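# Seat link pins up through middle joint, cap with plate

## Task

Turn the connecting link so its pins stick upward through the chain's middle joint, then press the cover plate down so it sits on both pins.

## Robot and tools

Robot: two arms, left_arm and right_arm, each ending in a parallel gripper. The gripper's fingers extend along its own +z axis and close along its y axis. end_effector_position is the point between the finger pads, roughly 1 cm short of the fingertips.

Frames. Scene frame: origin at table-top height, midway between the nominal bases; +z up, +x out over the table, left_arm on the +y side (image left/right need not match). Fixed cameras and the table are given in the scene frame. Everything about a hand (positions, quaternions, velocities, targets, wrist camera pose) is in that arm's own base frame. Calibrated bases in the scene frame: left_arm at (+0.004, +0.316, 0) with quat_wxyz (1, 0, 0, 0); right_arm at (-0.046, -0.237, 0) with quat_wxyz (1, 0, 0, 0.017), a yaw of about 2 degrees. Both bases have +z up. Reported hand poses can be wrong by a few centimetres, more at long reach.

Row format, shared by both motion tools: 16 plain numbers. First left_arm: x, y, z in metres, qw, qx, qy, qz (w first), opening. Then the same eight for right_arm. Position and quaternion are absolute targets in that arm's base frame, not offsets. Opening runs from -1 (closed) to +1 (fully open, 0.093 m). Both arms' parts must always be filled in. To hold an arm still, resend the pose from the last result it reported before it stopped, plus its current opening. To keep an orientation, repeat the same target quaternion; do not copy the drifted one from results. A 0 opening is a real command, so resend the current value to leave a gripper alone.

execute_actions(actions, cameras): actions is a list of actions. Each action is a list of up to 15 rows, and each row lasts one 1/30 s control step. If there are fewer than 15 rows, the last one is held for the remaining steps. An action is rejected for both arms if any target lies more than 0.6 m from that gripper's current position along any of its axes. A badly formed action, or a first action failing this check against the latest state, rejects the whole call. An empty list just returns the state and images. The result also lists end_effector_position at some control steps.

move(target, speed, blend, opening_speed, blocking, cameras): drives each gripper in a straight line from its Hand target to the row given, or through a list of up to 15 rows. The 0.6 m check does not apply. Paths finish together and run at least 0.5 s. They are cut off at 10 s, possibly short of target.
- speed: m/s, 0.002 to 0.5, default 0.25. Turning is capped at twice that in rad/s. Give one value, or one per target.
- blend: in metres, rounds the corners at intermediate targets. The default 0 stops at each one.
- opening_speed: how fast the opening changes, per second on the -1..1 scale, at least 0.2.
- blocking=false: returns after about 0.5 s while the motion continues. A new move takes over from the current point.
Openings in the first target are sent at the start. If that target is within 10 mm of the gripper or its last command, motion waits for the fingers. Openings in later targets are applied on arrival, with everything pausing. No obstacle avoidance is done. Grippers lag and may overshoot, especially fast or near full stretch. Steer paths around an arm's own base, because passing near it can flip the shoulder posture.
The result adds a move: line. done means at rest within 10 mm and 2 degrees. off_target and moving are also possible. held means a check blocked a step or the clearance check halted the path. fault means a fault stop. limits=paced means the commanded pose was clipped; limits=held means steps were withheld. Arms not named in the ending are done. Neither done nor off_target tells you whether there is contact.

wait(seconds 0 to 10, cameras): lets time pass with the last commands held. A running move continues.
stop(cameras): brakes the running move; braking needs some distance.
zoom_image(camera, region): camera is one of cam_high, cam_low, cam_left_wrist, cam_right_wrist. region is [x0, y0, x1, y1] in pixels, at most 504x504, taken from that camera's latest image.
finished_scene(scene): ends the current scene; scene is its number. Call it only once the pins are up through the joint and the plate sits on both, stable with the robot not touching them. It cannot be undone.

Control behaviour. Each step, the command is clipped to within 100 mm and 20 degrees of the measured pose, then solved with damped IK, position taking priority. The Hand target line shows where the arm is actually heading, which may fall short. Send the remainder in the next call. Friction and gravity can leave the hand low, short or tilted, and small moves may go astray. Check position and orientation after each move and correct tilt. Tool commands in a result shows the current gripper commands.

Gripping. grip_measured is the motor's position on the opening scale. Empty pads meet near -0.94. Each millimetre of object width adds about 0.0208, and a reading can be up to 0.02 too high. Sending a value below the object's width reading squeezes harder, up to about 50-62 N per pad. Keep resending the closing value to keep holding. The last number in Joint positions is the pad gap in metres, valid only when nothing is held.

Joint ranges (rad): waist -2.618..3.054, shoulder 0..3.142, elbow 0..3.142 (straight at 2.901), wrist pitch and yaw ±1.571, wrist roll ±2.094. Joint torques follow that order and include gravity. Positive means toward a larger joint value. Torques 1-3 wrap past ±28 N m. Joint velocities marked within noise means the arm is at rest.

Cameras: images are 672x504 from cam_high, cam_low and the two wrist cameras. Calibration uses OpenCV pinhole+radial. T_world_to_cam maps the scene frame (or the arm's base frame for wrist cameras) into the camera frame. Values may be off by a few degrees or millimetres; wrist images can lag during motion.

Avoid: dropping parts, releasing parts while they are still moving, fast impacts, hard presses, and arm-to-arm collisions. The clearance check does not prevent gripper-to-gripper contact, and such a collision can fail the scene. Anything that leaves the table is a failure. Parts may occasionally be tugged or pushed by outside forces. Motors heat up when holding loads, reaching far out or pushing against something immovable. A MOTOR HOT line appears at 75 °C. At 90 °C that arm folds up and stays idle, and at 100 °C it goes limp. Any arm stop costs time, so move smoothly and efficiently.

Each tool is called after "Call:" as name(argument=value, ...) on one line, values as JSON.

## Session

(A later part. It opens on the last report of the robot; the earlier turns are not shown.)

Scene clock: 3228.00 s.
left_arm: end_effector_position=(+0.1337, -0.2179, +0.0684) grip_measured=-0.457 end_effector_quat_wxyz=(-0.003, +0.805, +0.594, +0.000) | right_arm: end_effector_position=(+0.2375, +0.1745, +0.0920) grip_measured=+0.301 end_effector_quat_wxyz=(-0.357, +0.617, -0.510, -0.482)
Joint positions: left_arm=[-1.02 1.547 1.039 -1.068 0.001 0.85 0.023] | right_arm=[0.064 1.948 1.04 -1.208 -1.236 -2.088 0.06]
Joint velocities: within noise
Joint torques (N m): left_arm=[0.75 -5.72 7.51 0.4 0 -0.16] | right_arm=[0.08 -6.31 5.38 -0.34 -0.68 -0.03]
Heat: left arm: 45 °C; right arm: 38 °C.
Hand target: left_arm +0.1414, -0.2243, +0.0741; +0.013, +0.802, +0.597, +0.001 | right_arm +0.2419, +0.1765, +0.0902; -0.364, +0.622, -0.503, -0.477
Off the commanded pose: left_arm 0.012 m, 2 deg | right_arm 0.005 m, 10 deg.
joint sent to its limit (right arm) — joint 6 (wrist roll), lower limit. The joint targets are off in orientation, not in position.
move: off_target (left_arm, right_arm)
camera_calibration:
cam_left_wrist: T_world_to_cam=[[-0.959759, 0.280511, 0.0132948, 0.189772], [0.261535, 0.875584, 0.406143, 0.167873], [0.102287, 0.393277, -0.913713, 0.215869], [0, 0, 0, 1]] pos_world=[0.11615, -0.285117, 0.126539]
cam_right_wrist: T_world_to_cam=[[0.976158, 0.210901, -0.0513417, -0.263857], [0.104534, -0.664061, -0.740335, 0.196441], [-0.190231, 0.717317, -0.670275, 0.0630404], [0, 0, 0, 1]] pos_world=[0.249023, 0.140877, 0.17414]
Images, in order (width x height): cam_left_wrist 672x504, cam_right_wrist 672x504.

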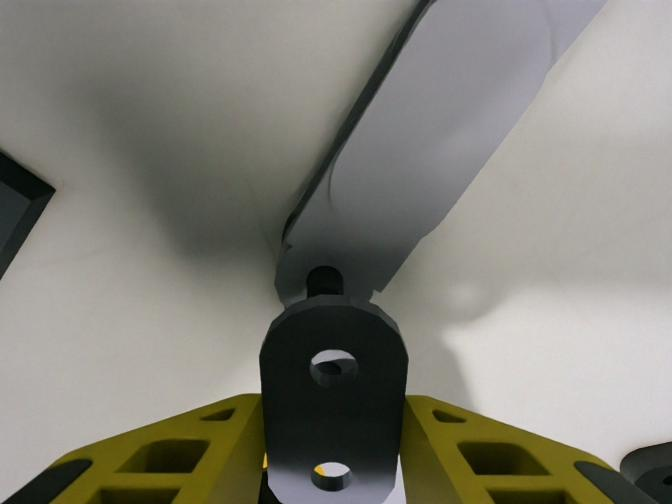

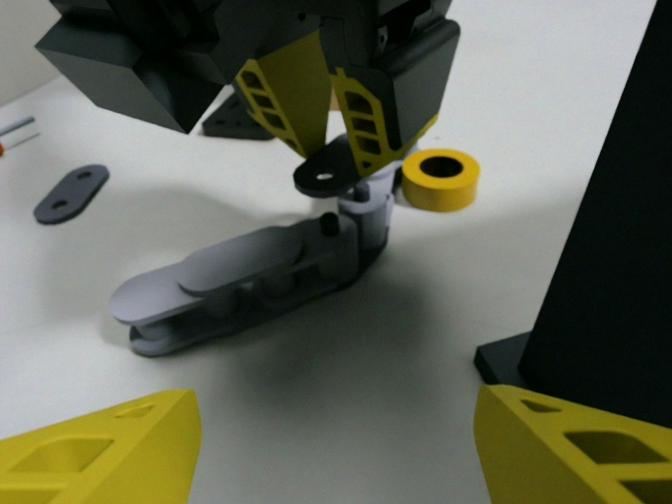

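Call:
move(target=[0.1425,-0.2285,0.068,0.0125,0.802,0.5973,0.0007,-0.55,0.242,0.176,0.09,0.3642,-0.6313,0.4339,0.5298,0.3], speed=0.04, cameras=["cam_left_wrist","cam_right_wrist"])

Call:
zoom_image(camera="cam_left_wrist", region=[240, 210, 430, 504])

Call:
zoom_image(camera="cam_right_wrist", region=[270, 90, 450, 280])

Scene clock: 3252.67 s.
left_arm: end_effector_position=(+0.1368, -0.2230, +0.0665) grip_measured=-0.457 end_effector_quat_wxyz=(+0.006, +0.805, +0.594, -0.001) | right_arm: end_effector_position=(+0.2375, +0.1745, +0.0920) grip_measured=+0.301 end_effector_quat_wxyz=(-0.357, +0.617, -0.510, -0.482)
Joint positions: left_arm=[-1.02 1.555 1.039 -1.042 0.001 0.85 0.023] | right_arm=[0.064 1.948 1.04 -1.208 -1.236 -2.088 0.06]
Joint velocities: within noise
Joint torques (N m): left_arm=[0.27 -4.45 7.2 0.43 0 -0.22] | right_arm=[-0.08 -6.37 5.48 -0.34 -0.69 -0.09]
Heat: left arm: 43 °C; right arm: 38 °C.
Hand target: left_arm +0.1424, -0.2284, +0.0680; +0.013, +0.802, +0.597, +0.001 | right_arm +0.2419, +0.1765, +0.0902; -0.364, +0.622, -0.503, -0.477
Off the commanded pose: left_arm 0.008 m, 1 deg | right_arm 0.005 m, 10 deg.
joint sent to its limit (right arm) — joint 6 (wrist roll), lower limit. The joint targets are off in orientation, not in position.
move: off_target (right_arm)
camera_calibration:
cam_left_wrist: T_world_to_cam=[[-0.959821, 0.280613, -0.0002831, 0.195188], [0.257696, 0.881833, 0.394923, 0.174966], [0.11107, 0.378982, -0.918714, 0.211782], [0, 0, 0, 1]] pos_world=[0.118735, -0.289324, 0.125524]
cam_right_wrist: T_world_to_cam=[[0.976158, 0.210901, -0.0513417, -0.263857], [0.104534, -0.664061, -0.740335, 0.196441], [-0.190231, 0.717317, -0.670275, 0.0630404], [0, 0, 0, 1]] pos_world=[0.249023, 0.140877, 0.17414]
Images, in order (width x height): cam_left_wrist 672x504, cam_right_wrist 672x504.

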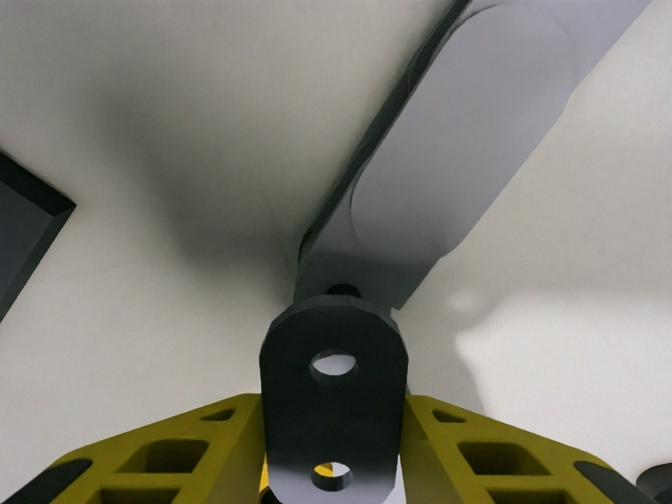

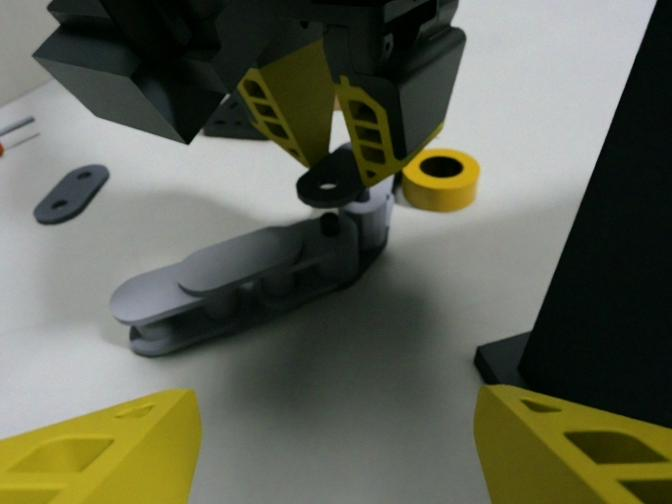

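Scaled by 1.714 from the camera's 672x504 image, which has a finer 960x720 frame.

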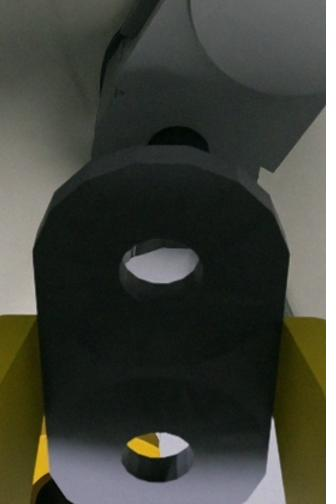

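Scaled by 2.653 from the camera's 672x504 image, which has a finer 960x720 frame.

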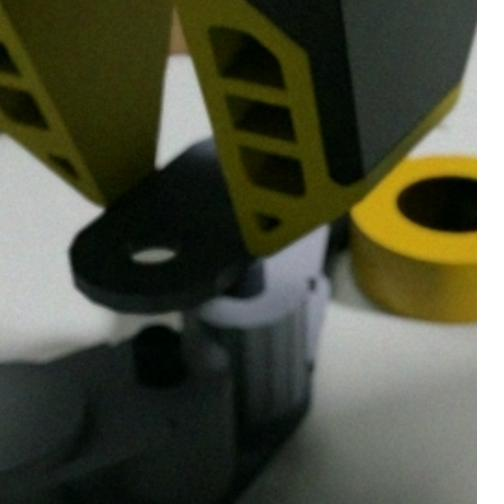

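Call:
move(target=[0.1395,-0.2235,0.060,0.0090,0.802,0.5973,0.0034,-0.55,0.242,0.176,0.09,0.3642,-0.6313,0.4339,0.5298,0.3], speed=0.04, cameras=["cam_left_wrist","cam_right_wrist"])

Call:
zoom_image(camera="cam_left_wrist", region=[240, 210, 430, 504])

Call:
zoom_image(camera="cam_right_wrist", region=[270, 90, 450, 280])

Scene clock: 3275.13 s.
left_arm: end_effector_position=(+0.1388, -0.2261, +0.0652) grip_measured=-0.457 end_effector_quat_wxyz=(+0.015, +0.804, +0.594, -0.001) | right_arm: end_effector_position=(+0.2375, +0.1745, +0.0920) grip_measured=+0.301 end_effector_quat_wxyz=(-0.357, +0.617, -0.510, -0.482)
Joint positions: left_arm=[-1.02 1.555 1.033 -1.02 0 0.85 0.023] | right_arm=[0.064 1.948 1.04 -1.208 -1.236 -2.088 0.06]
Joint velocities: within noise
Joint torques (N m): left_arm=[-0.02 -5.15 4.51 0.48 -0.04 -0.25] | right_arm=[0.08 -6.38 5.57 -0.32 -0.68 -0.11]
Heat: left arm: 41 °C; right arm: 38 °C.
Hand target: left_arm +0.1394, -0.2234, +0.0600; +0.009, +0.802, +0.597, +0.003 | right_arm +0.2419, +0.1765, +0.0902; -0.364, +0.622, -0.503, -0.477
Off the commanded pose: left_arm 0.006 m, 1 deg | right_arm 0.005 m, 10 deg.
joint sent to its limit (right arm) — joint 6 (wrist roll), lower limit. The joint targets are off in orientation, not in position.
move: off_target (right_arm)
camera_calibration:
cam_left_wrist: T_world_to_cam=[[-0.959763, 0.280511, -0.0129853, 0.198751], [0.254136, 0.887333, 0.38478, 0.180098], [0.119458, 0.365998, -0.922917, 0.207714], [0, 0, 0, 1]] pos_world=[0.120171, -0.291581, 0.124986]
cam_right_wrist: T_world_to_cam=[[0.976158, 0.210901, -0.0513417, -0.263857], [0.104534, -0.664061, -0.740335, 0.196441], [-0.190231, 0.717317, -0.670275, 0.0630404], [0, 0, 0, 1]] pos_world=[0.249023, 0.140877, 0.17414]
Images, in order (width x height): cam_left_wrist 672x504, cam_right_wrist 672x504.

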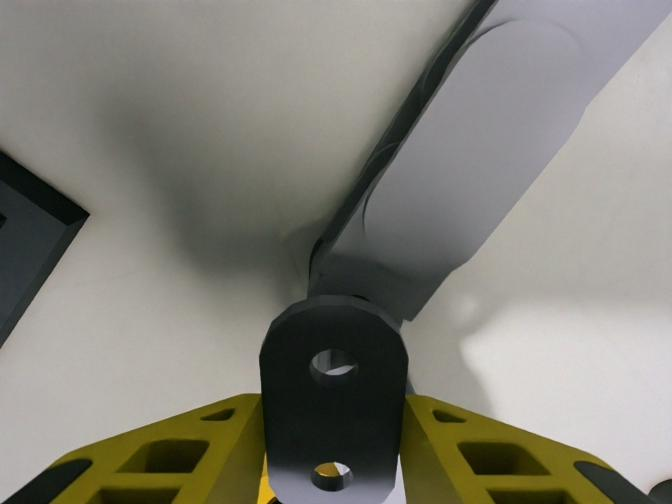

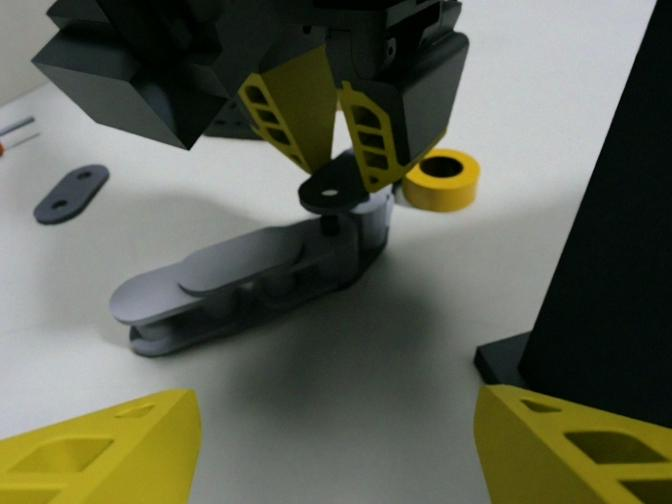

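Scaled by 1.714 from the camera's 672x504 image, which has a finer 960x720 frame.

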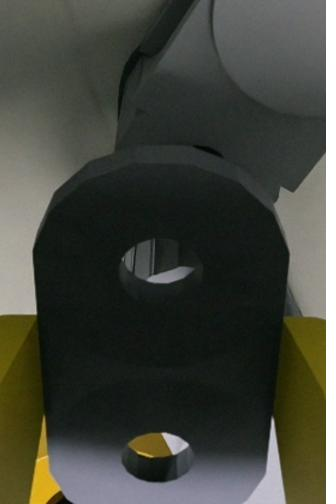

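Scaled by 2.653 from the camera's 672x504 image, which has a finer 960x720 frame.

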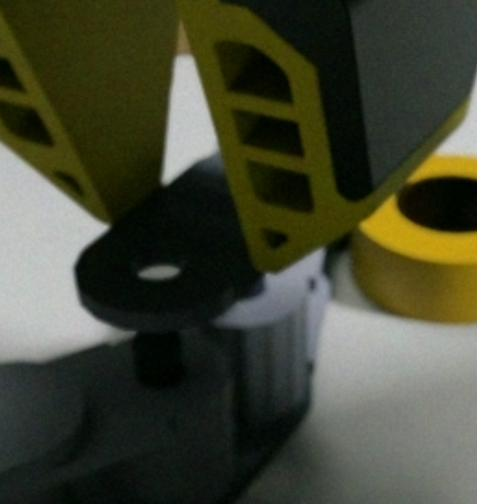

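Call:
move(target=[[0.134,-0.2160,0.108,0.019,0.802,0.5973,0.0024,-0.55,0.242,0.176,0.09,0.3642,-0.6313,0.4339,0.5298,0.3],[0.1362,-0.2214,0.068,0.019,0.802,0.5973,0.0024,-0.55,0.242,0.176,0.09,0.3642,-0.6313,0.4339,0.5298,0.3]], speed=0.08, cameras=["cam_left_wrist","cam_right_wrist"])

Call:
zoom_image(camera="cam_left_wrist", region=[240, 210, 430, 504])

Call:
zoom_image(camera="cam_right_wrist", region=[270, 90, 450, 280])

Scene clock: 3296.27 s.
left_arm: end_effector_position=(+0.1353, -0.2203, +0.0718) grip_measured=-0.457 end_effector_quat_wxyz=(+0.019, +0.803, +0.595, -0.002) | right_arm: end_effector_position=(+0.2375, +0.1745, +0.0920) grip_measured=+0.301 end_effector_quat_wxyz=(-0.357, +0.617, -0.510, -0.482)
Joint positions: left_arm=[-1.02 1.514 1.022 -1.041 0 0.846 0.023] | right_arm=[0.064 1.948 1.04 -1.208 -1.236 -2.088 0.06]
Joint velocities: within noise
Joint torques (N m): left_arm=[-0.65 -4.86 4.89 0.59 -0.04 -0.28] | right_arm=[-0.08 -6.46 5.57 -0.31 -0.62 -0.08]
Heat: left arm: 40 °C; right arm: 38 °C.
Hand target: left_arm +0.1361, -0.2213, +0.0680; +0.019, +0.802, +0.597, +0.002 | right_arm +0.2419, +0.1765, +0.0902; -0.364, +0.622, -0.503, -0.477
Off the commanded pose: left_arm 0.004 m, 1 deg | right_arm 0.005 m, 10 deg.
joint sent to its limit (right arm) — joint 6 (wrist roll), lower limit. The joint targets are off in orientation, not in position.
move: off_target (right_arm)
camera_calibration:
cam_left_wrist: T_world_to_cam=[[-0.960764, 0.276747, -0.0185444, 0.193489], [0.249261, 0.890803, 0.37992, 0.175069], [0.121661, 0.360391, -0.924833, 0.210748], [0, 0, 0, 1]] pos_world=[0.116619, -0.285451, 0.131983]
cam_right_wrist: T_world_to_cam=[[0.976158, 0.210901, -0.0513417, -0.263857], [0.104534, -0.664061, -0.740335, 0.196441], [-0.190231, 0.717317, -0.670275, 0.0630404], [0, 0, 0, 1]] pos_world=[0.249023, 0.140877, 0.17414]
Images, in order (width x height): cam_left_wrist 672x504, cam_right_wrist 672x504.

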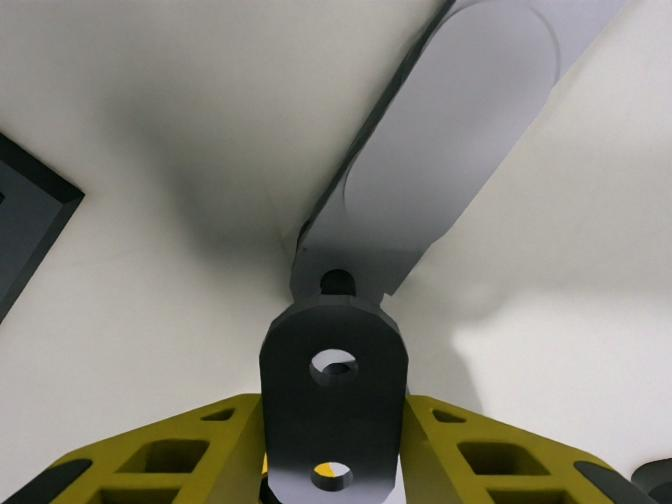

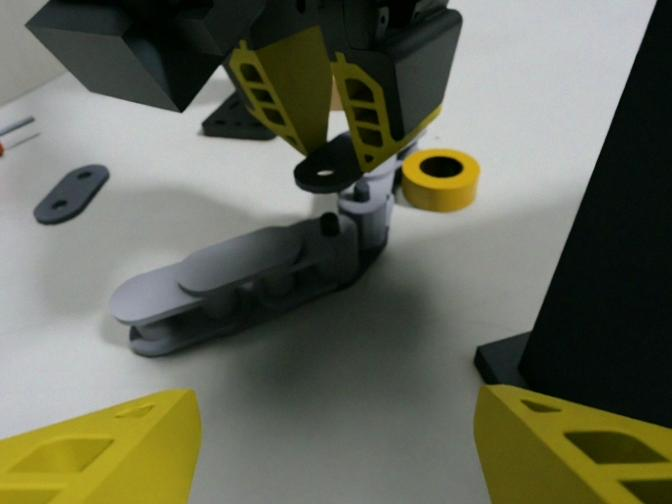

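Scaled by 1.714 from the camera's 672x504 image, which has a finer 960x720 frame.

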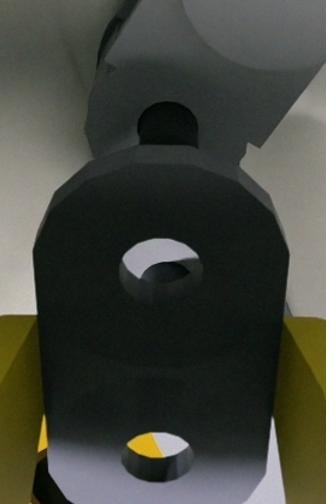

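Scaled by 2.653 from the camera's 672x504 image, which has a finer 960x720 frame.

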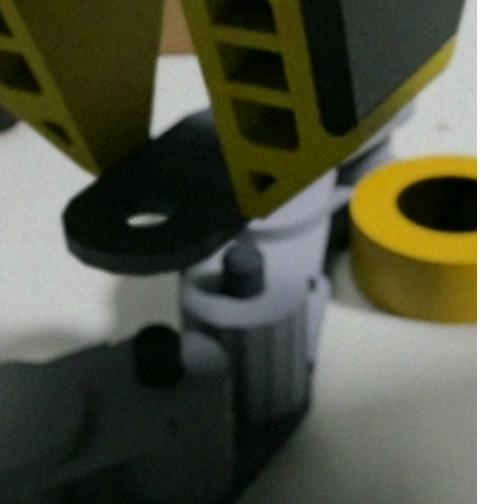

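Call:
move(target=[[0.1345,-0.2180,0.082,0.004,0.802,0.5973,0.005,-0.55,0.242,0.176,0.09,0.3642,-0.6313,0.4339,0.5298,0.3],[0.1360,-0.2214,0.060,0.004,0.802,0.5973,0.005,-0.55,0.242,0.176,0.09,0.3642,-0.6313,0.4339,0.5298,0.3]], speed=0.06, cameras=["cam_left_wrist","cam_right_wrist"])

Call:
zoom_image(camera="cam_left_wrist", region=[240, 210, 430, 504])

Call:
zoom_image(camera="cam_right_wrist", region=[270, 90, 450, 280])

Scene clock: 3311.87 s.
left_arm: end_effector_position=(+0.1359, -0.2223, +0.0655) grip_measured=-0.457 end_effector_quat_wxyz=(+0.009, +0.803, +0.595, -0.001) | right_arm: end_effector_position=(+0.2375, +0.1745, +0.0920) grip_measured=+0.301 end_effector_quat_wxyz=(-0.357, +0.617, -0.510, -0.482)
Joint positions: left_arm=[-1.022 1.547 1.028 -1.033 0 0.844 0.023] | right_arm=[0.064 1.948 1.04 -1.208 -1.236 -2.088 0.06]
Joint velocities: within noise
Joint torques (N m): left_arm=[-0.66 -4.72 4.64 0.48 -0.06 -0.28] | right_arm=[0.16 -6.34 5.3 -0.35 -0.71 -0.07]
Heat: left arm: 40 °C; right arm: 38 °C.
Hand target: left_arm +0.1359, -0.2213, +0.0601; +0.004, +0.802, +0.597, +0.005 | right_arm +0.2419, +0.1765, +0.0901; -0.364, +0.622, -0.503, -0.477
Off the commanded pose: left_arm 0.006 m, 1 deg | right_arm 0.005 m, 10 deg.
joint sent to its limit (right arm) — joint 6 (wrist roll), lower limit. The joint targets are off in orientation, not in position.
move: off_target (right_arm)
camera_calibration:
cam_left_wrist: T_world_to_cam=[[-0.960882, 0.276925, -0.00437432, 0.193698], [0.253018, 0.884132, 0.392801, 0.176262], [0.112644, 0.376329, -0.919613, 0.209911], [0, 0, 0, 1]] pos_world=[0.117878, -0.288475, 0.124648]
cam_right_wrist: T_world_to_cam=[[0.976158, 0.210901, -0.0513417, -0.263857], [0.104534, -0.664061, -0.740335, 0.196441], [-0.190231, 0.717317, -0.670275, 0.0630404], [0, 0, 0, 1]] pos_world=[0.249023, 0.140877, 0.17414]
Images, in order (width x height): cam_left_wrist 672x504, cam_right_wrist 672x504.

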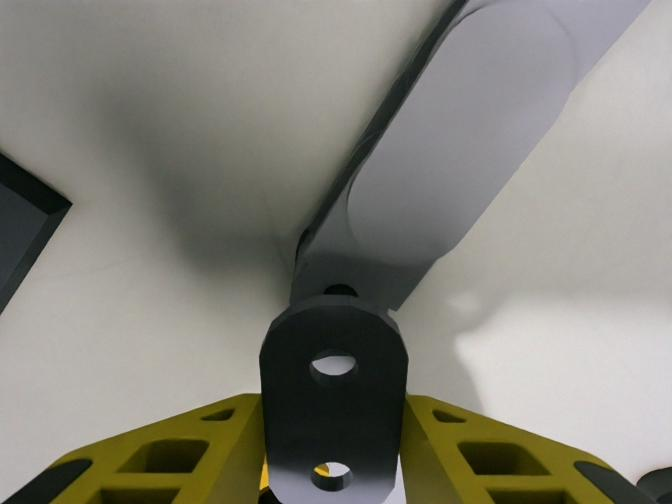

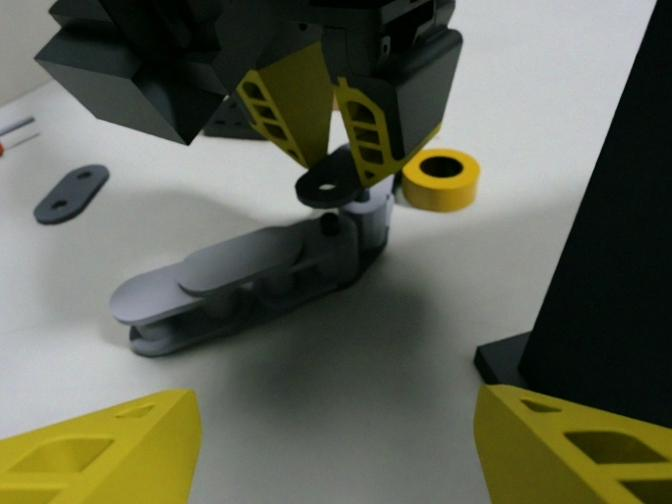

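Scaled by 1.714 from the camera's 672x504 image, which has a finer 960x720 frame.

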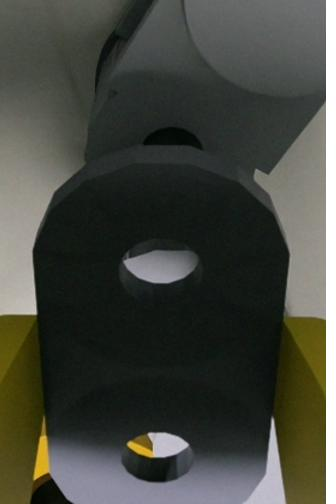

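Scaled by 2.653 from the camera's 672x504 image, which has a finer 960x720 frame.

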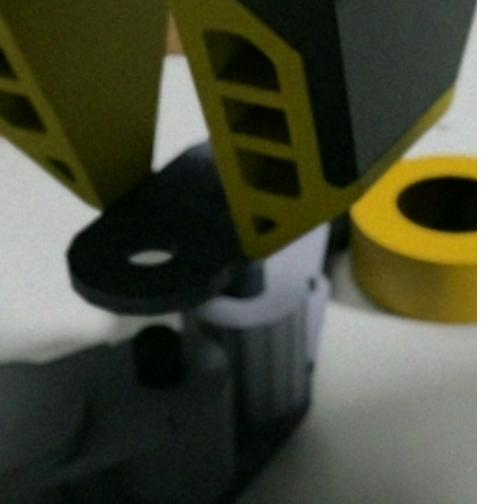

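Call:
move(target=[0.1350,-0.2198,0.052,-0.0025,0.802,0.5973,0.0077,-0.55,0.242,0.176,0.09,0.3642,-0.6313,0.4339,0.5298,0.3], speed=0.04, cameras=["cam_left_wrist","cam_right_wrist"])

Call:
zoom_image(camera="cam_left_wrist", region=[240, 210, 430, 504])

Call:
zoom_image(camera="cam_right_wrist", region=[270, 90, 450, 280])

Scene clock: 3323.83 s.
left_arm: end_effector_position=(+0.1347, -0.2239, +0.0594) grip_measured=-0.457 end_effector_quat_wxyz=(+0.009, +0.805, +0.594, -0.001) | right_arm: end_effector_position=(+0.2375, +0.1745, +0.0920) grip_measured=+0.301 end_effector_quat_wxyz=(-0.357, +0.617, -0.510, -0.482)
Joint positions: left_arm=[-1.029 1.556 1.012 -1.007 0 0.841 0.023] | right_arm=[0.064 1.948 1.04 -1.208 -1.236 -2.088 0.06]
Joint velocities: within noise
Joint torques (N m): left_arm=[-0.2 -4.25 4.4 0.42 -0.1 -0.27] | right_arm=[0.23 -6.35 5.56 -0.36 -0.61 -0.01]
Heat: left arm: 40 °C; right arm: 38 °C.
Hand target: left_arm +0.1349, -0.2197, +0.0523; -0.002, +0.802, +0.597, +0.008 | right_arm +0.2419, +0.1765, +0.0901; -0.364, +0.622, -0.503, -0.477
Off the commanded pose: left_arm 0.008 m, 2 deg | right_arm 0.005 m, 10 deg.
joint sent to its limit (right arm) — joint 6 (wrist roll), lower limit. The joint targets are off in orientation, not in position.
move: off_target (right_arm)
camera_calibration:
cam_left_wrist: T_world_to_cam=[[-0.959709, 0.280952, -0.00489965, 0.193732], [0.25659, 0.88333, 0.392288, 0.179761], [0.114542, 0.375225, -0.91983, 0.204628], [0, 0, 0, 1]] pos_world=[0.116364, -0.289999, 0.118654]
cam_right_wrist: T_world_to_cam=[[0.976158, 0.210901, -0.0513417, -0.263857], [0.104534, -0.664061, -0.740335, 0.196441], [-0.190231, 0.717317, -0.670275, 0.0630404], [0, 0, 0, 1]] pos_world=[0.249023, 0.140877, 0.17414]
Images, in order (width x height): cam_left_wrist 672x504, cam_right_wrist 672x504.

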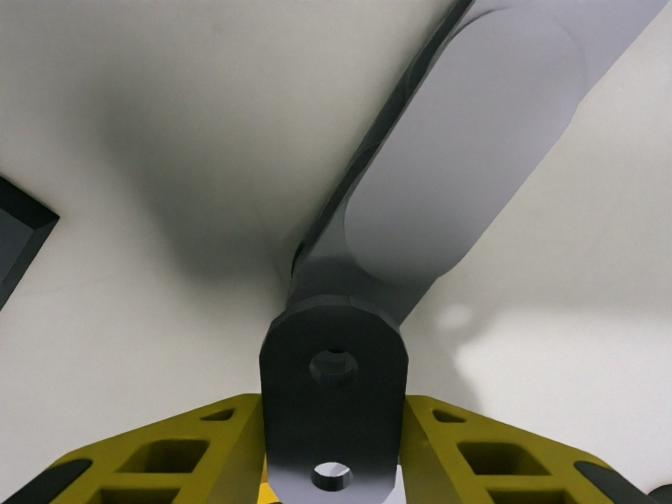

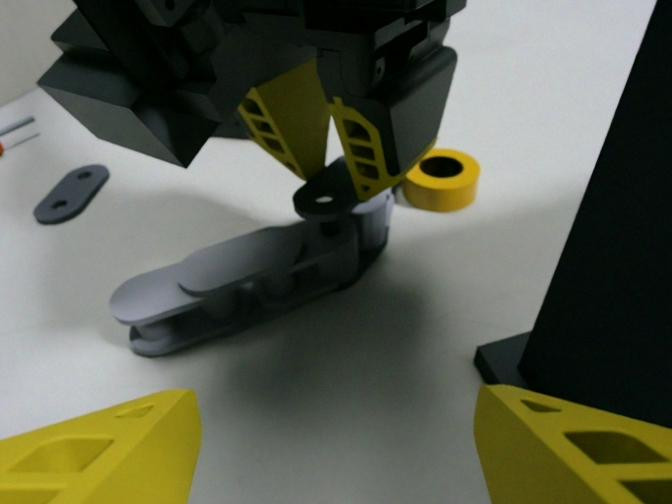

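Scaled by 1.714 from the camera's 672x504 image, which has a finer 960x720 frame.

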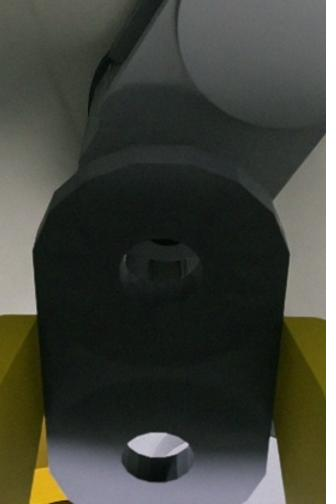

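Scaled by 2.653 from the camera's 672x504 image, which has a finer 960x720 frame.

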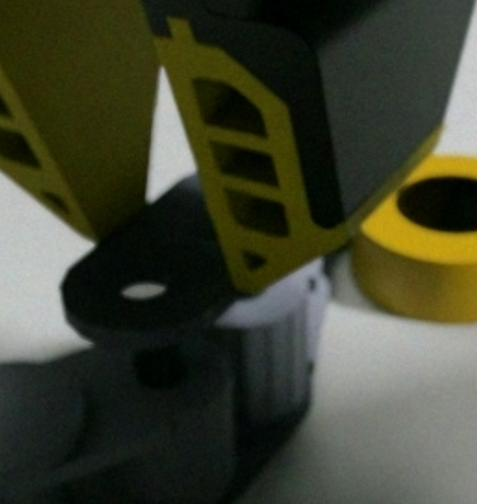

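Call:
move(target=[0.1375,-0.2155,0.051,-0.005,0.802,0.5973,0.0085,-0.55,0.242,0.176,0.09,0.3642,-0.6313,0.4339,0.5298,0.3], speed=0.04, cameras=["cam_left_wrist","cam_right_wrist"])

Call:
zoom_image(camera="cam_left_wrist", region=[240, 210, 430, 504])

Call:
zoom_image(camera="cam_right_wrist", region=[270, 90, 450, 280])

Scene clock: 3342.33 s.
left_arm: end_effector_position=(+0.1349, -0.2239, +0.0585) grip_measured=-0.457 end_effector_quat_wxyz=(+0.010, +0.805, +0.594, +0.000) | right_arm: end_effector_position=(+0.2375, +0.1745, +0.0920) grip_measured=+0.301 end_effector_quat_wxyz=(-0.357, +0.617, -0.510, -0.482)
Joint positions: left_arm=[-1.029 1.556 1.008 -1.002 -0.001 0.841 0.023] | right_arm=[0.064 1.948 1.04 -1.208 -1.236 -2.088 0.06]
Joint velocities: within noise
Joint torques (N m): left_arm=[1.39 -4.55 4.15 0.36 -0.1 -0.1] | right_arm=[0.1 -6.49 5.46 -0.33 -0.62 -0.1]
Heat: left arm: 39 °C; right arm: 38 °C.
Hand target: left_arm +0.1372, -0.2155, +0.0514; -0.005, +0.802, +0.597, +0.008 | right_arm +0.2419, +0.1765, +0.0901; -0.364, +0.622, -0.503, -0.477
Off the commanded pose: left_arm 0.012 m, 2 deg | right_arm 0.005 m, 10 deg.
joint sent to its limit (right arm) — joint 6 (wrist roll), lower limit. The joint targets are off in orientation, not in position.
move: off_target (left_arm, right_arm)
camera_calibration:
cam_left_wrist: T_world_to_cam=[[-0.959705, 0.280933, -0.00653865, 0.193964], [0.256012, 0.883693, 0.391849, 0.180265], [0.115861, 0.374385, -0.920006, 0.203419], [0, 0, 0, 1]] pos_world=[0.11643, -0.289947, 0.117778]
cam_right_wrist: T_world_to_cam=[[0.976158, 0.210901, -0.0513417, -0.263857], [0.104534, -0.664061, -0.740335, 0.196441], [-0.190231, 0.717317, -0.670275, 0.0630404], [0, 0, 0, 1]] pos_world=[0.249023, 0.140877, 0.17414]
Images, in order (width x height): cam_left_wrist 672x504, cam_right_wrist 672x504.

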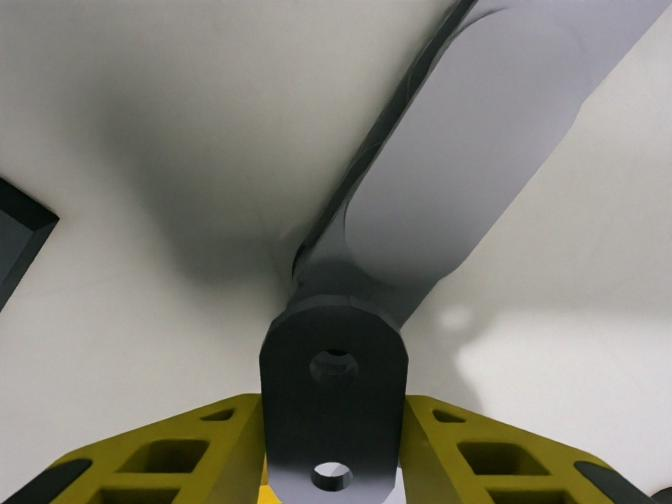

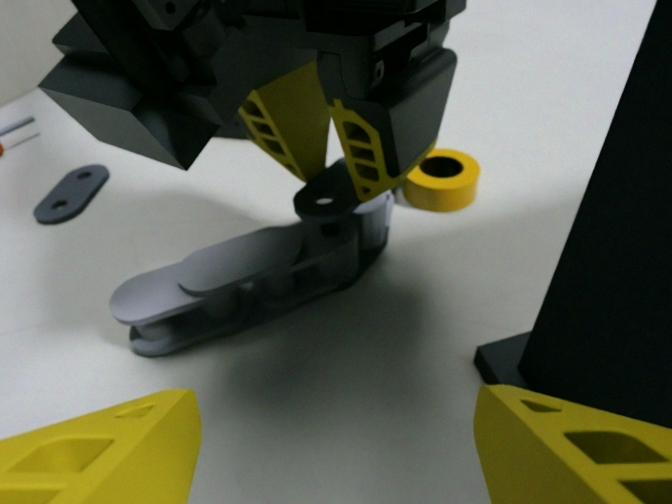

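Scaled by 1.714 from the camera's 672x504 image, which has a finer 960x720 frame.

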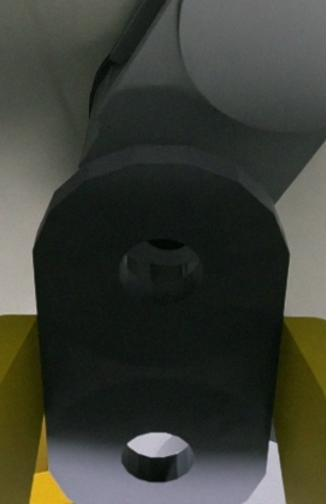

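Scaled by 2.653 from the camera's 672x504 image, which has a finer 960x720 frame.

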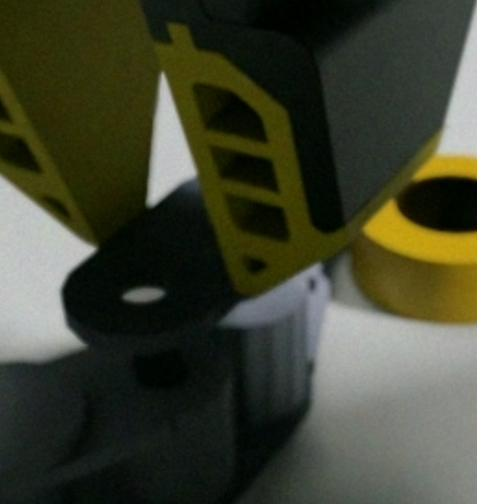

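Call:
move(target=[[0.1334,-0.2114,0.100,0.002,0.802,0.5973,0.006,-0.55,0.242,0.176,0.09,0.3642,-0.6313,0.4339,0.5298,0.3],[0.1370,-0.2176,0.056,0.000,0.802,0.5973,0.006,-0.55,0.242,0.176,0.09,0.3642,-0.6313,0.4339,0.5298,0.3]], speed=0.08, cameras=["cam_left_wrist","cam_right_wrist"])

Call:
zoom_image(camera="cam_left_wrist", region=[240, 210, 430, 504])

Call:
zoom_image(camera="cam_right_wrist", region=[270, 90, 450, 280])

Scene clock: 3364.67 s.
left_arm: end_effector_position=(+0.1345, -0.2206, +0.0623) grip_measured=-0.457 end_effector_quat_wxyz=(+0.007, +0.804, +0.595, +0.002) | right_arm: end_effector_position=(+0.2375, +0.1745, +0.0920) grip_measured=+0.301 end_effector_quat_wxyz=(-0.357, +0.617, -0.510, -0.482)
Joint positions: left_arm=[-1.027 1.547 1.014 -1.025 -0.005 0.841 0.023] | right_arm=[0.064 1.948 1.04 -1.208 -1.236 -2.088 0.06]
Joint velocities: within noise
Joint torques (N m): left_arm=[0.83 -4.46 4.49 0.49 -0.03 -0.13] | right_arm=[0.09 -6.3 5.5 -0.36 -0.67 -0.07]
Heat: left arm: 39 °C; right arm: 38 °C.
Hand target: left_arm +0.1369, -0.2175, +0.0562; +0.000, +0.802, +0.597, +0.006 | right_arm +0.2419, +0.1765, +0.0901; -0.364, +0.622, -0.503, -0.477
Off the commanded pose: left_arm 0.007 m, 1 deg | right_arm 0.005 m, 10 deg.
joint sent to its limit (right arm) — joint 6 (wrist roll), lower limit. The joint targets are off in orientation, not in position.
move: off_target (right_arm)
camera_calibration:
cam_left_wrist: T_world_to_cam=[[-0.96047, 0.278349, -0.00435471, 0.192085], [0.253632, 0.881416, 0.398467, 0.175415], [0.114751, 0.381611, -0.917172, 0.207296], [0, 0, 0, 1]] pos_world=[0.116214, -0.287187, 0.121066]
cam_right_wrist: T_world_to_cam=[[0.976158, 0.210901, -0.0513417, -0.263857], [0.104534, -0.664061, -0.740335, 0.196441], [-0.190231, 0.717317, -0.670275, 0.0630404], [0, 0, 0, 1]] pos_world=[0.249023, 0.140877, 0.17414]
Images, in order (width x height): cam_left_wrist 672x504, cam_right_wrist 672x504.

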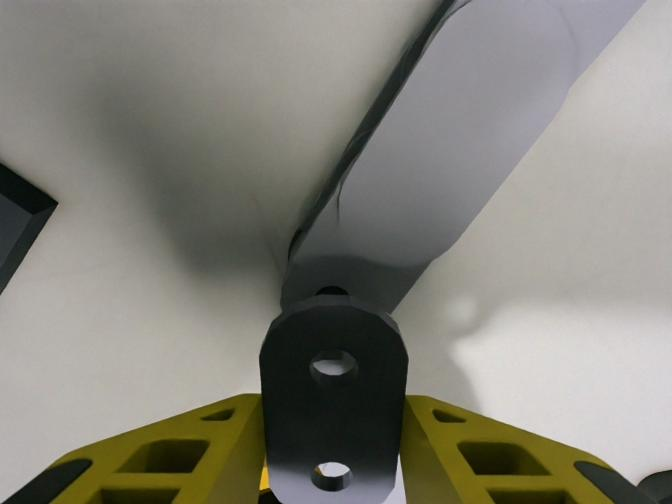

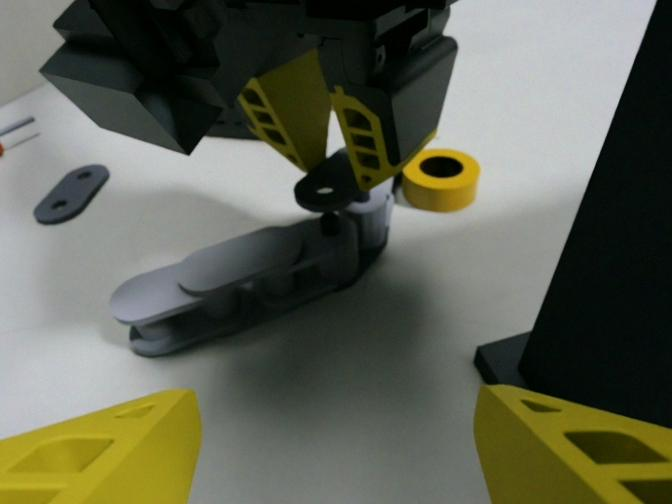

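Scaled by 1.714 from the camera's 672x504 image, which has a finer 960x720 frame.

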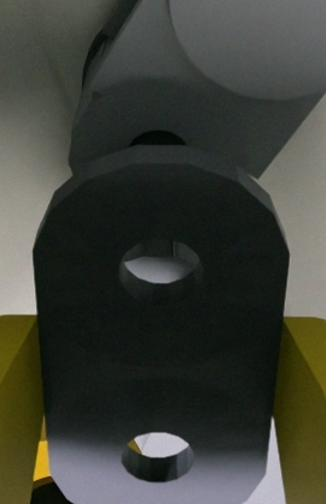

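Scaled by 2.653 from the camera's 672x504 image, which has a finer 960x720 frame.

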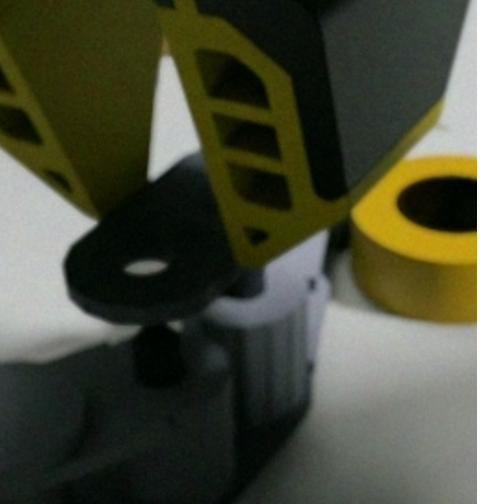

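Call:
move(target=[0.1386,-0.2157,0.050,-0.002,0.802,0.5973,0.006,-0.55,0.242,0.176,0.09,0.3642,-0.6313,0.4339,0.5298,0.3], speed=0.04, cameras=["cam_left_wrist","cam_right_wrist"])

Call:
zoom_image(camera="cam_left_wrist", region=[240, 210, 430, 504])

Call:
zoom_image(camera="cam_right_wrist", region=[270, 90, 450, 280])

Scene clock: 3381.43 s.
left_arm: end_effector_position=(+0.1367, -0.2244, +0.0597) grip_measured=-0.457 end_effector_quat_wxyz=(+0.018, +0.805, +0.594, +0.001) | right_arm: end_effector_position=(+0.2375, +0.1745, +0.0920) grip_measured=+0.301 end_effector_quat_wxyz=(-0.357, +0.617, -0.510, -0.482)
Joint positions: left_arm=[-1.027 1.547 1.002 -0.992 -0.005 0.844 0.023] | right_arm=[0.064 1.948 1.04 -1.208 -1.236 -2.088 0.06]
Joint velocities: within noise
Joint torques (N m): left_arm=[1.72 -3.7 4.1 0.39 -0.02 -0.08] | right_arm=[0.14 -6.63 5.5 -0.33 -0.67 -0.03]
Heat: left arm: 39 °C; right arm: 38 °C.
Hand target: left_arm +0.1382, -0.2155, +0.0504; -0.002, +0.802, +0.597, +0.006 | right_arm +0.2419, +0.1765, +0.0901; -0.364, +0.622, -0.503, -0.477
Off the commanded pose: left_arm 0.013 m, 2 deg | right_arm 0.005 m, 10 deg.
joint sent to its limit (right arm) — joint 6 (wrist roll), lower limit. The joint targets are off in orientation, not in position.
move: off_target (left_arm, right_arm)
camera_calibration:
cam_left_wrist: T_world_to_cam=[[-0.959481, 0.281055, -0.0201221, 0.196669], [0.251976, 0.887787, 0.385153, 0.18161], [0.126113, 0.364476, -0.922633, 0.200965], [0, 0, 0, 1]] pos_world=[0.117595, -0.289753, 0.119427]
cam_right_wrist: T_world_to_cam=[[0.976158, 0.210901, -0.0513417, -0.263857], [0.104534, -0.664061, -0.740335, 0.196441], [-0.190231, 0.717317, -0.670275, 0.0630404], [0, 0, 0, 1]] pos_world=[0.249023, 0.140877, 0.17414]
Images, in order (width x height): cam_left_wrist 672x504, cam_right_wrist 672x504.

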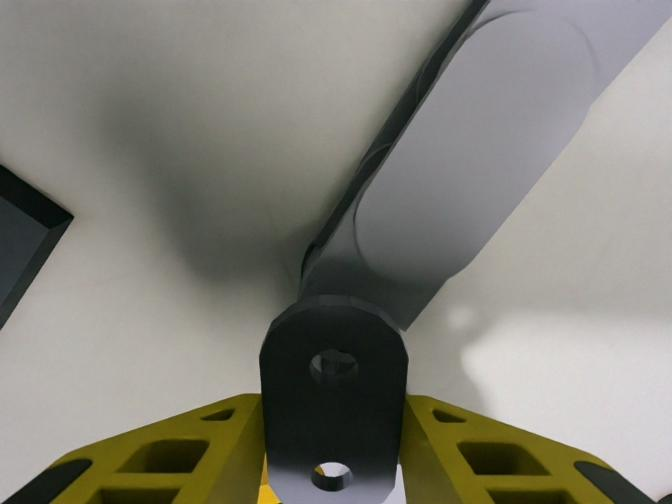

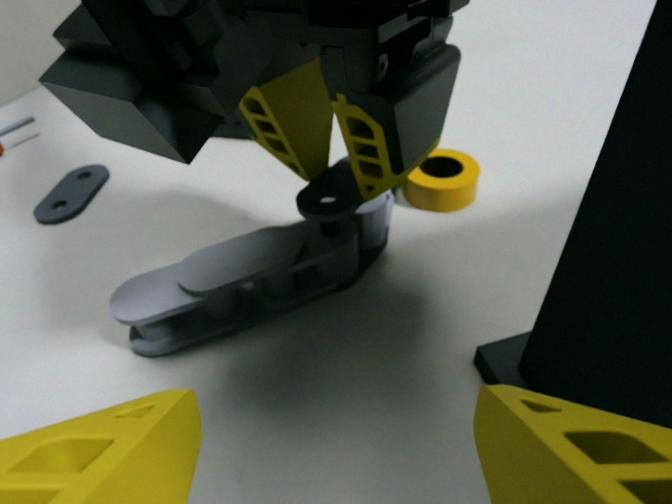

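Scaled by 1.714 from the camera's 672x504 image, which has a finer 960x720 frame.

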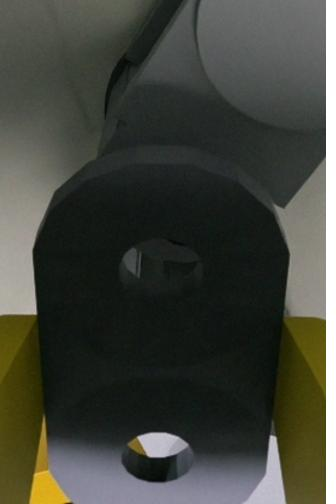

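Scaled by 2.653 from the camera's 672x504 image, which has a finer 960x720 frame.

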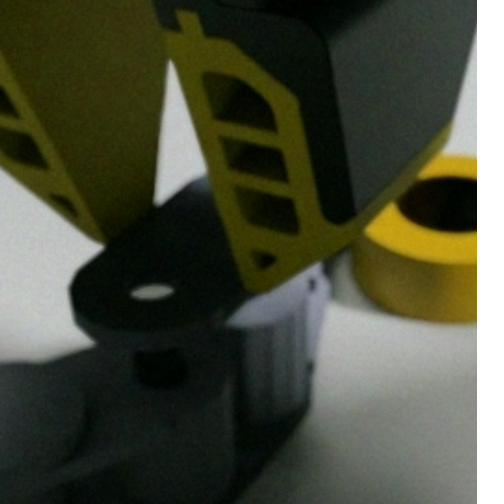

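Call:
move(target=[0.1370,-0.2115,0.048,-0.0165,0.802,0.5973,0.0067,-0.55,0.242,0.176,0.09,0.3642,-0.6313,0.4339,0.5298,0.3], speed=0.04, cameras=["cam_left_wrist","cam_right_wrist"])

Call:
zoom_image(camera="cam_left_wrist", region=[240, 210, 430, 504])

Call:
zoom_image(camera="cam_right_wrist", region=[270, 90, 450, 280])

Scene clock: 3401.43 s.
left_arm: end_effector_position=(+0.1361, -0.2246, +0.0571) grip_measured=-0.457 end_effector_quat_wxyz=(+0.013, +0.806, +0.591, +0.001) | right_arm: end_effector_position=(+0.2375, +0.1745, +0.0920) grip_measured=+0.301 end_effector_quat_wxyz=(-0.357, +0.617, -0.510, -0.482)
Joint positions: left_arm=[-1.029 1.557 1.002 -0.99 -0.005 0.847 0.023] | right_arm=[0.064 1.948 1.04 -1.208 -1.236 -2.088 0.06]
Joint velocities: within noise
Joint torques (N m): left_arm=[2.29 -3.54 4.46 0.14 -0.01 -0.07] | right_arm=[0.06 -6.35 5.37 -0.35 -0.68 -0.09]
Heat: left arm: 38 °C; right arm: 38 °C.
Hand target: left_arm +0.1365, -0.2116, +0.0485; -0.017, +0.802, +0.597, +0.006 | right_arm +0.2419, +0.1765, +0.0901; -0.364, +0.622, -0.503, -0.477
Off the commanded pose: left_arm 0.016 m, 4 deg | right_arm 0.005 m, 10 deg.
joint sent to its limit (right arm) — joint 6 (wrist roll), lower limit. The joint targets are off in orientation, not in position.
move: off_target (left_arm, right_arm)
camera_calibration:
cam_left_wrist: T_world_to_cam=[[-0.957932, 0.286667, -0.0137017, 0.196802], [0.25877, 0.883385, 0.390729, 0.180698], [0.124113, 0.370746, -0.920404, 0.200287], [0, 0, 0, 1]] pos_world=[0.116906, -0.290299, 0.116437]
cam_right_wrist: T_world_to_cam=[[0.976158, 0.210901, -0.0513417, -0.263857], [0.104534, -0.664061, -0.740335, 0.196441], [-0.190231, 0.717317, -0.670275, 0.0630404], [0, 0, 0, 1]] pos_world=[0.249023, 0.140877, 0.17414]
Images, in order (width x height): cam_left_wrist 672x504, cam_right_wrist 672x504.

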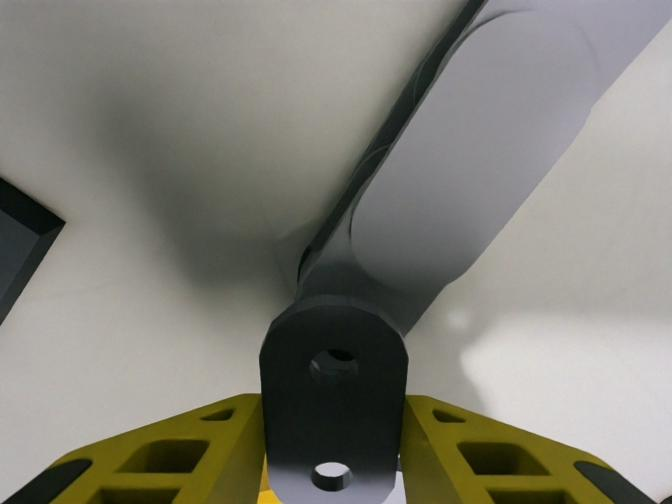

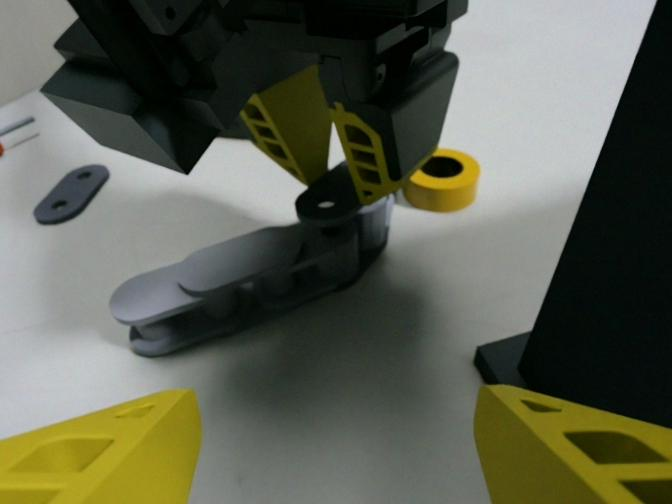

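Scaled by 1.714 from the camera's 672x504 image, which has a finer 960x720 frame.

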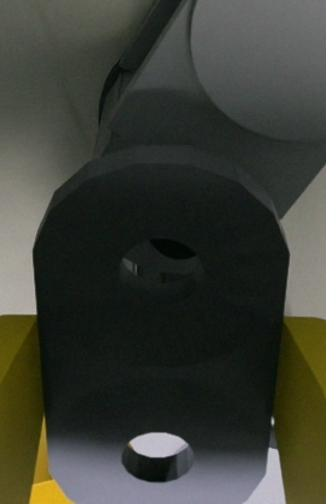

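Scaled by 2.653 from the camera's 672x504 image, which has a finer 960x720 frame.

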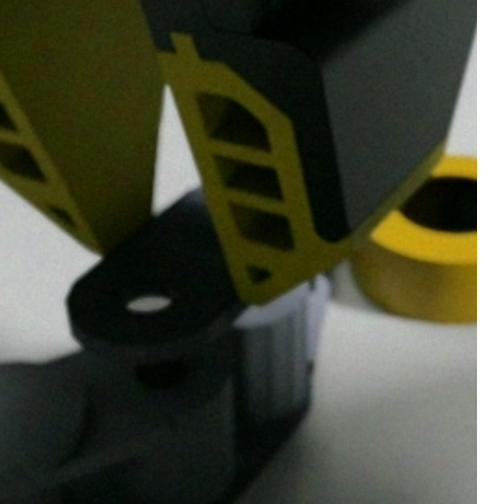

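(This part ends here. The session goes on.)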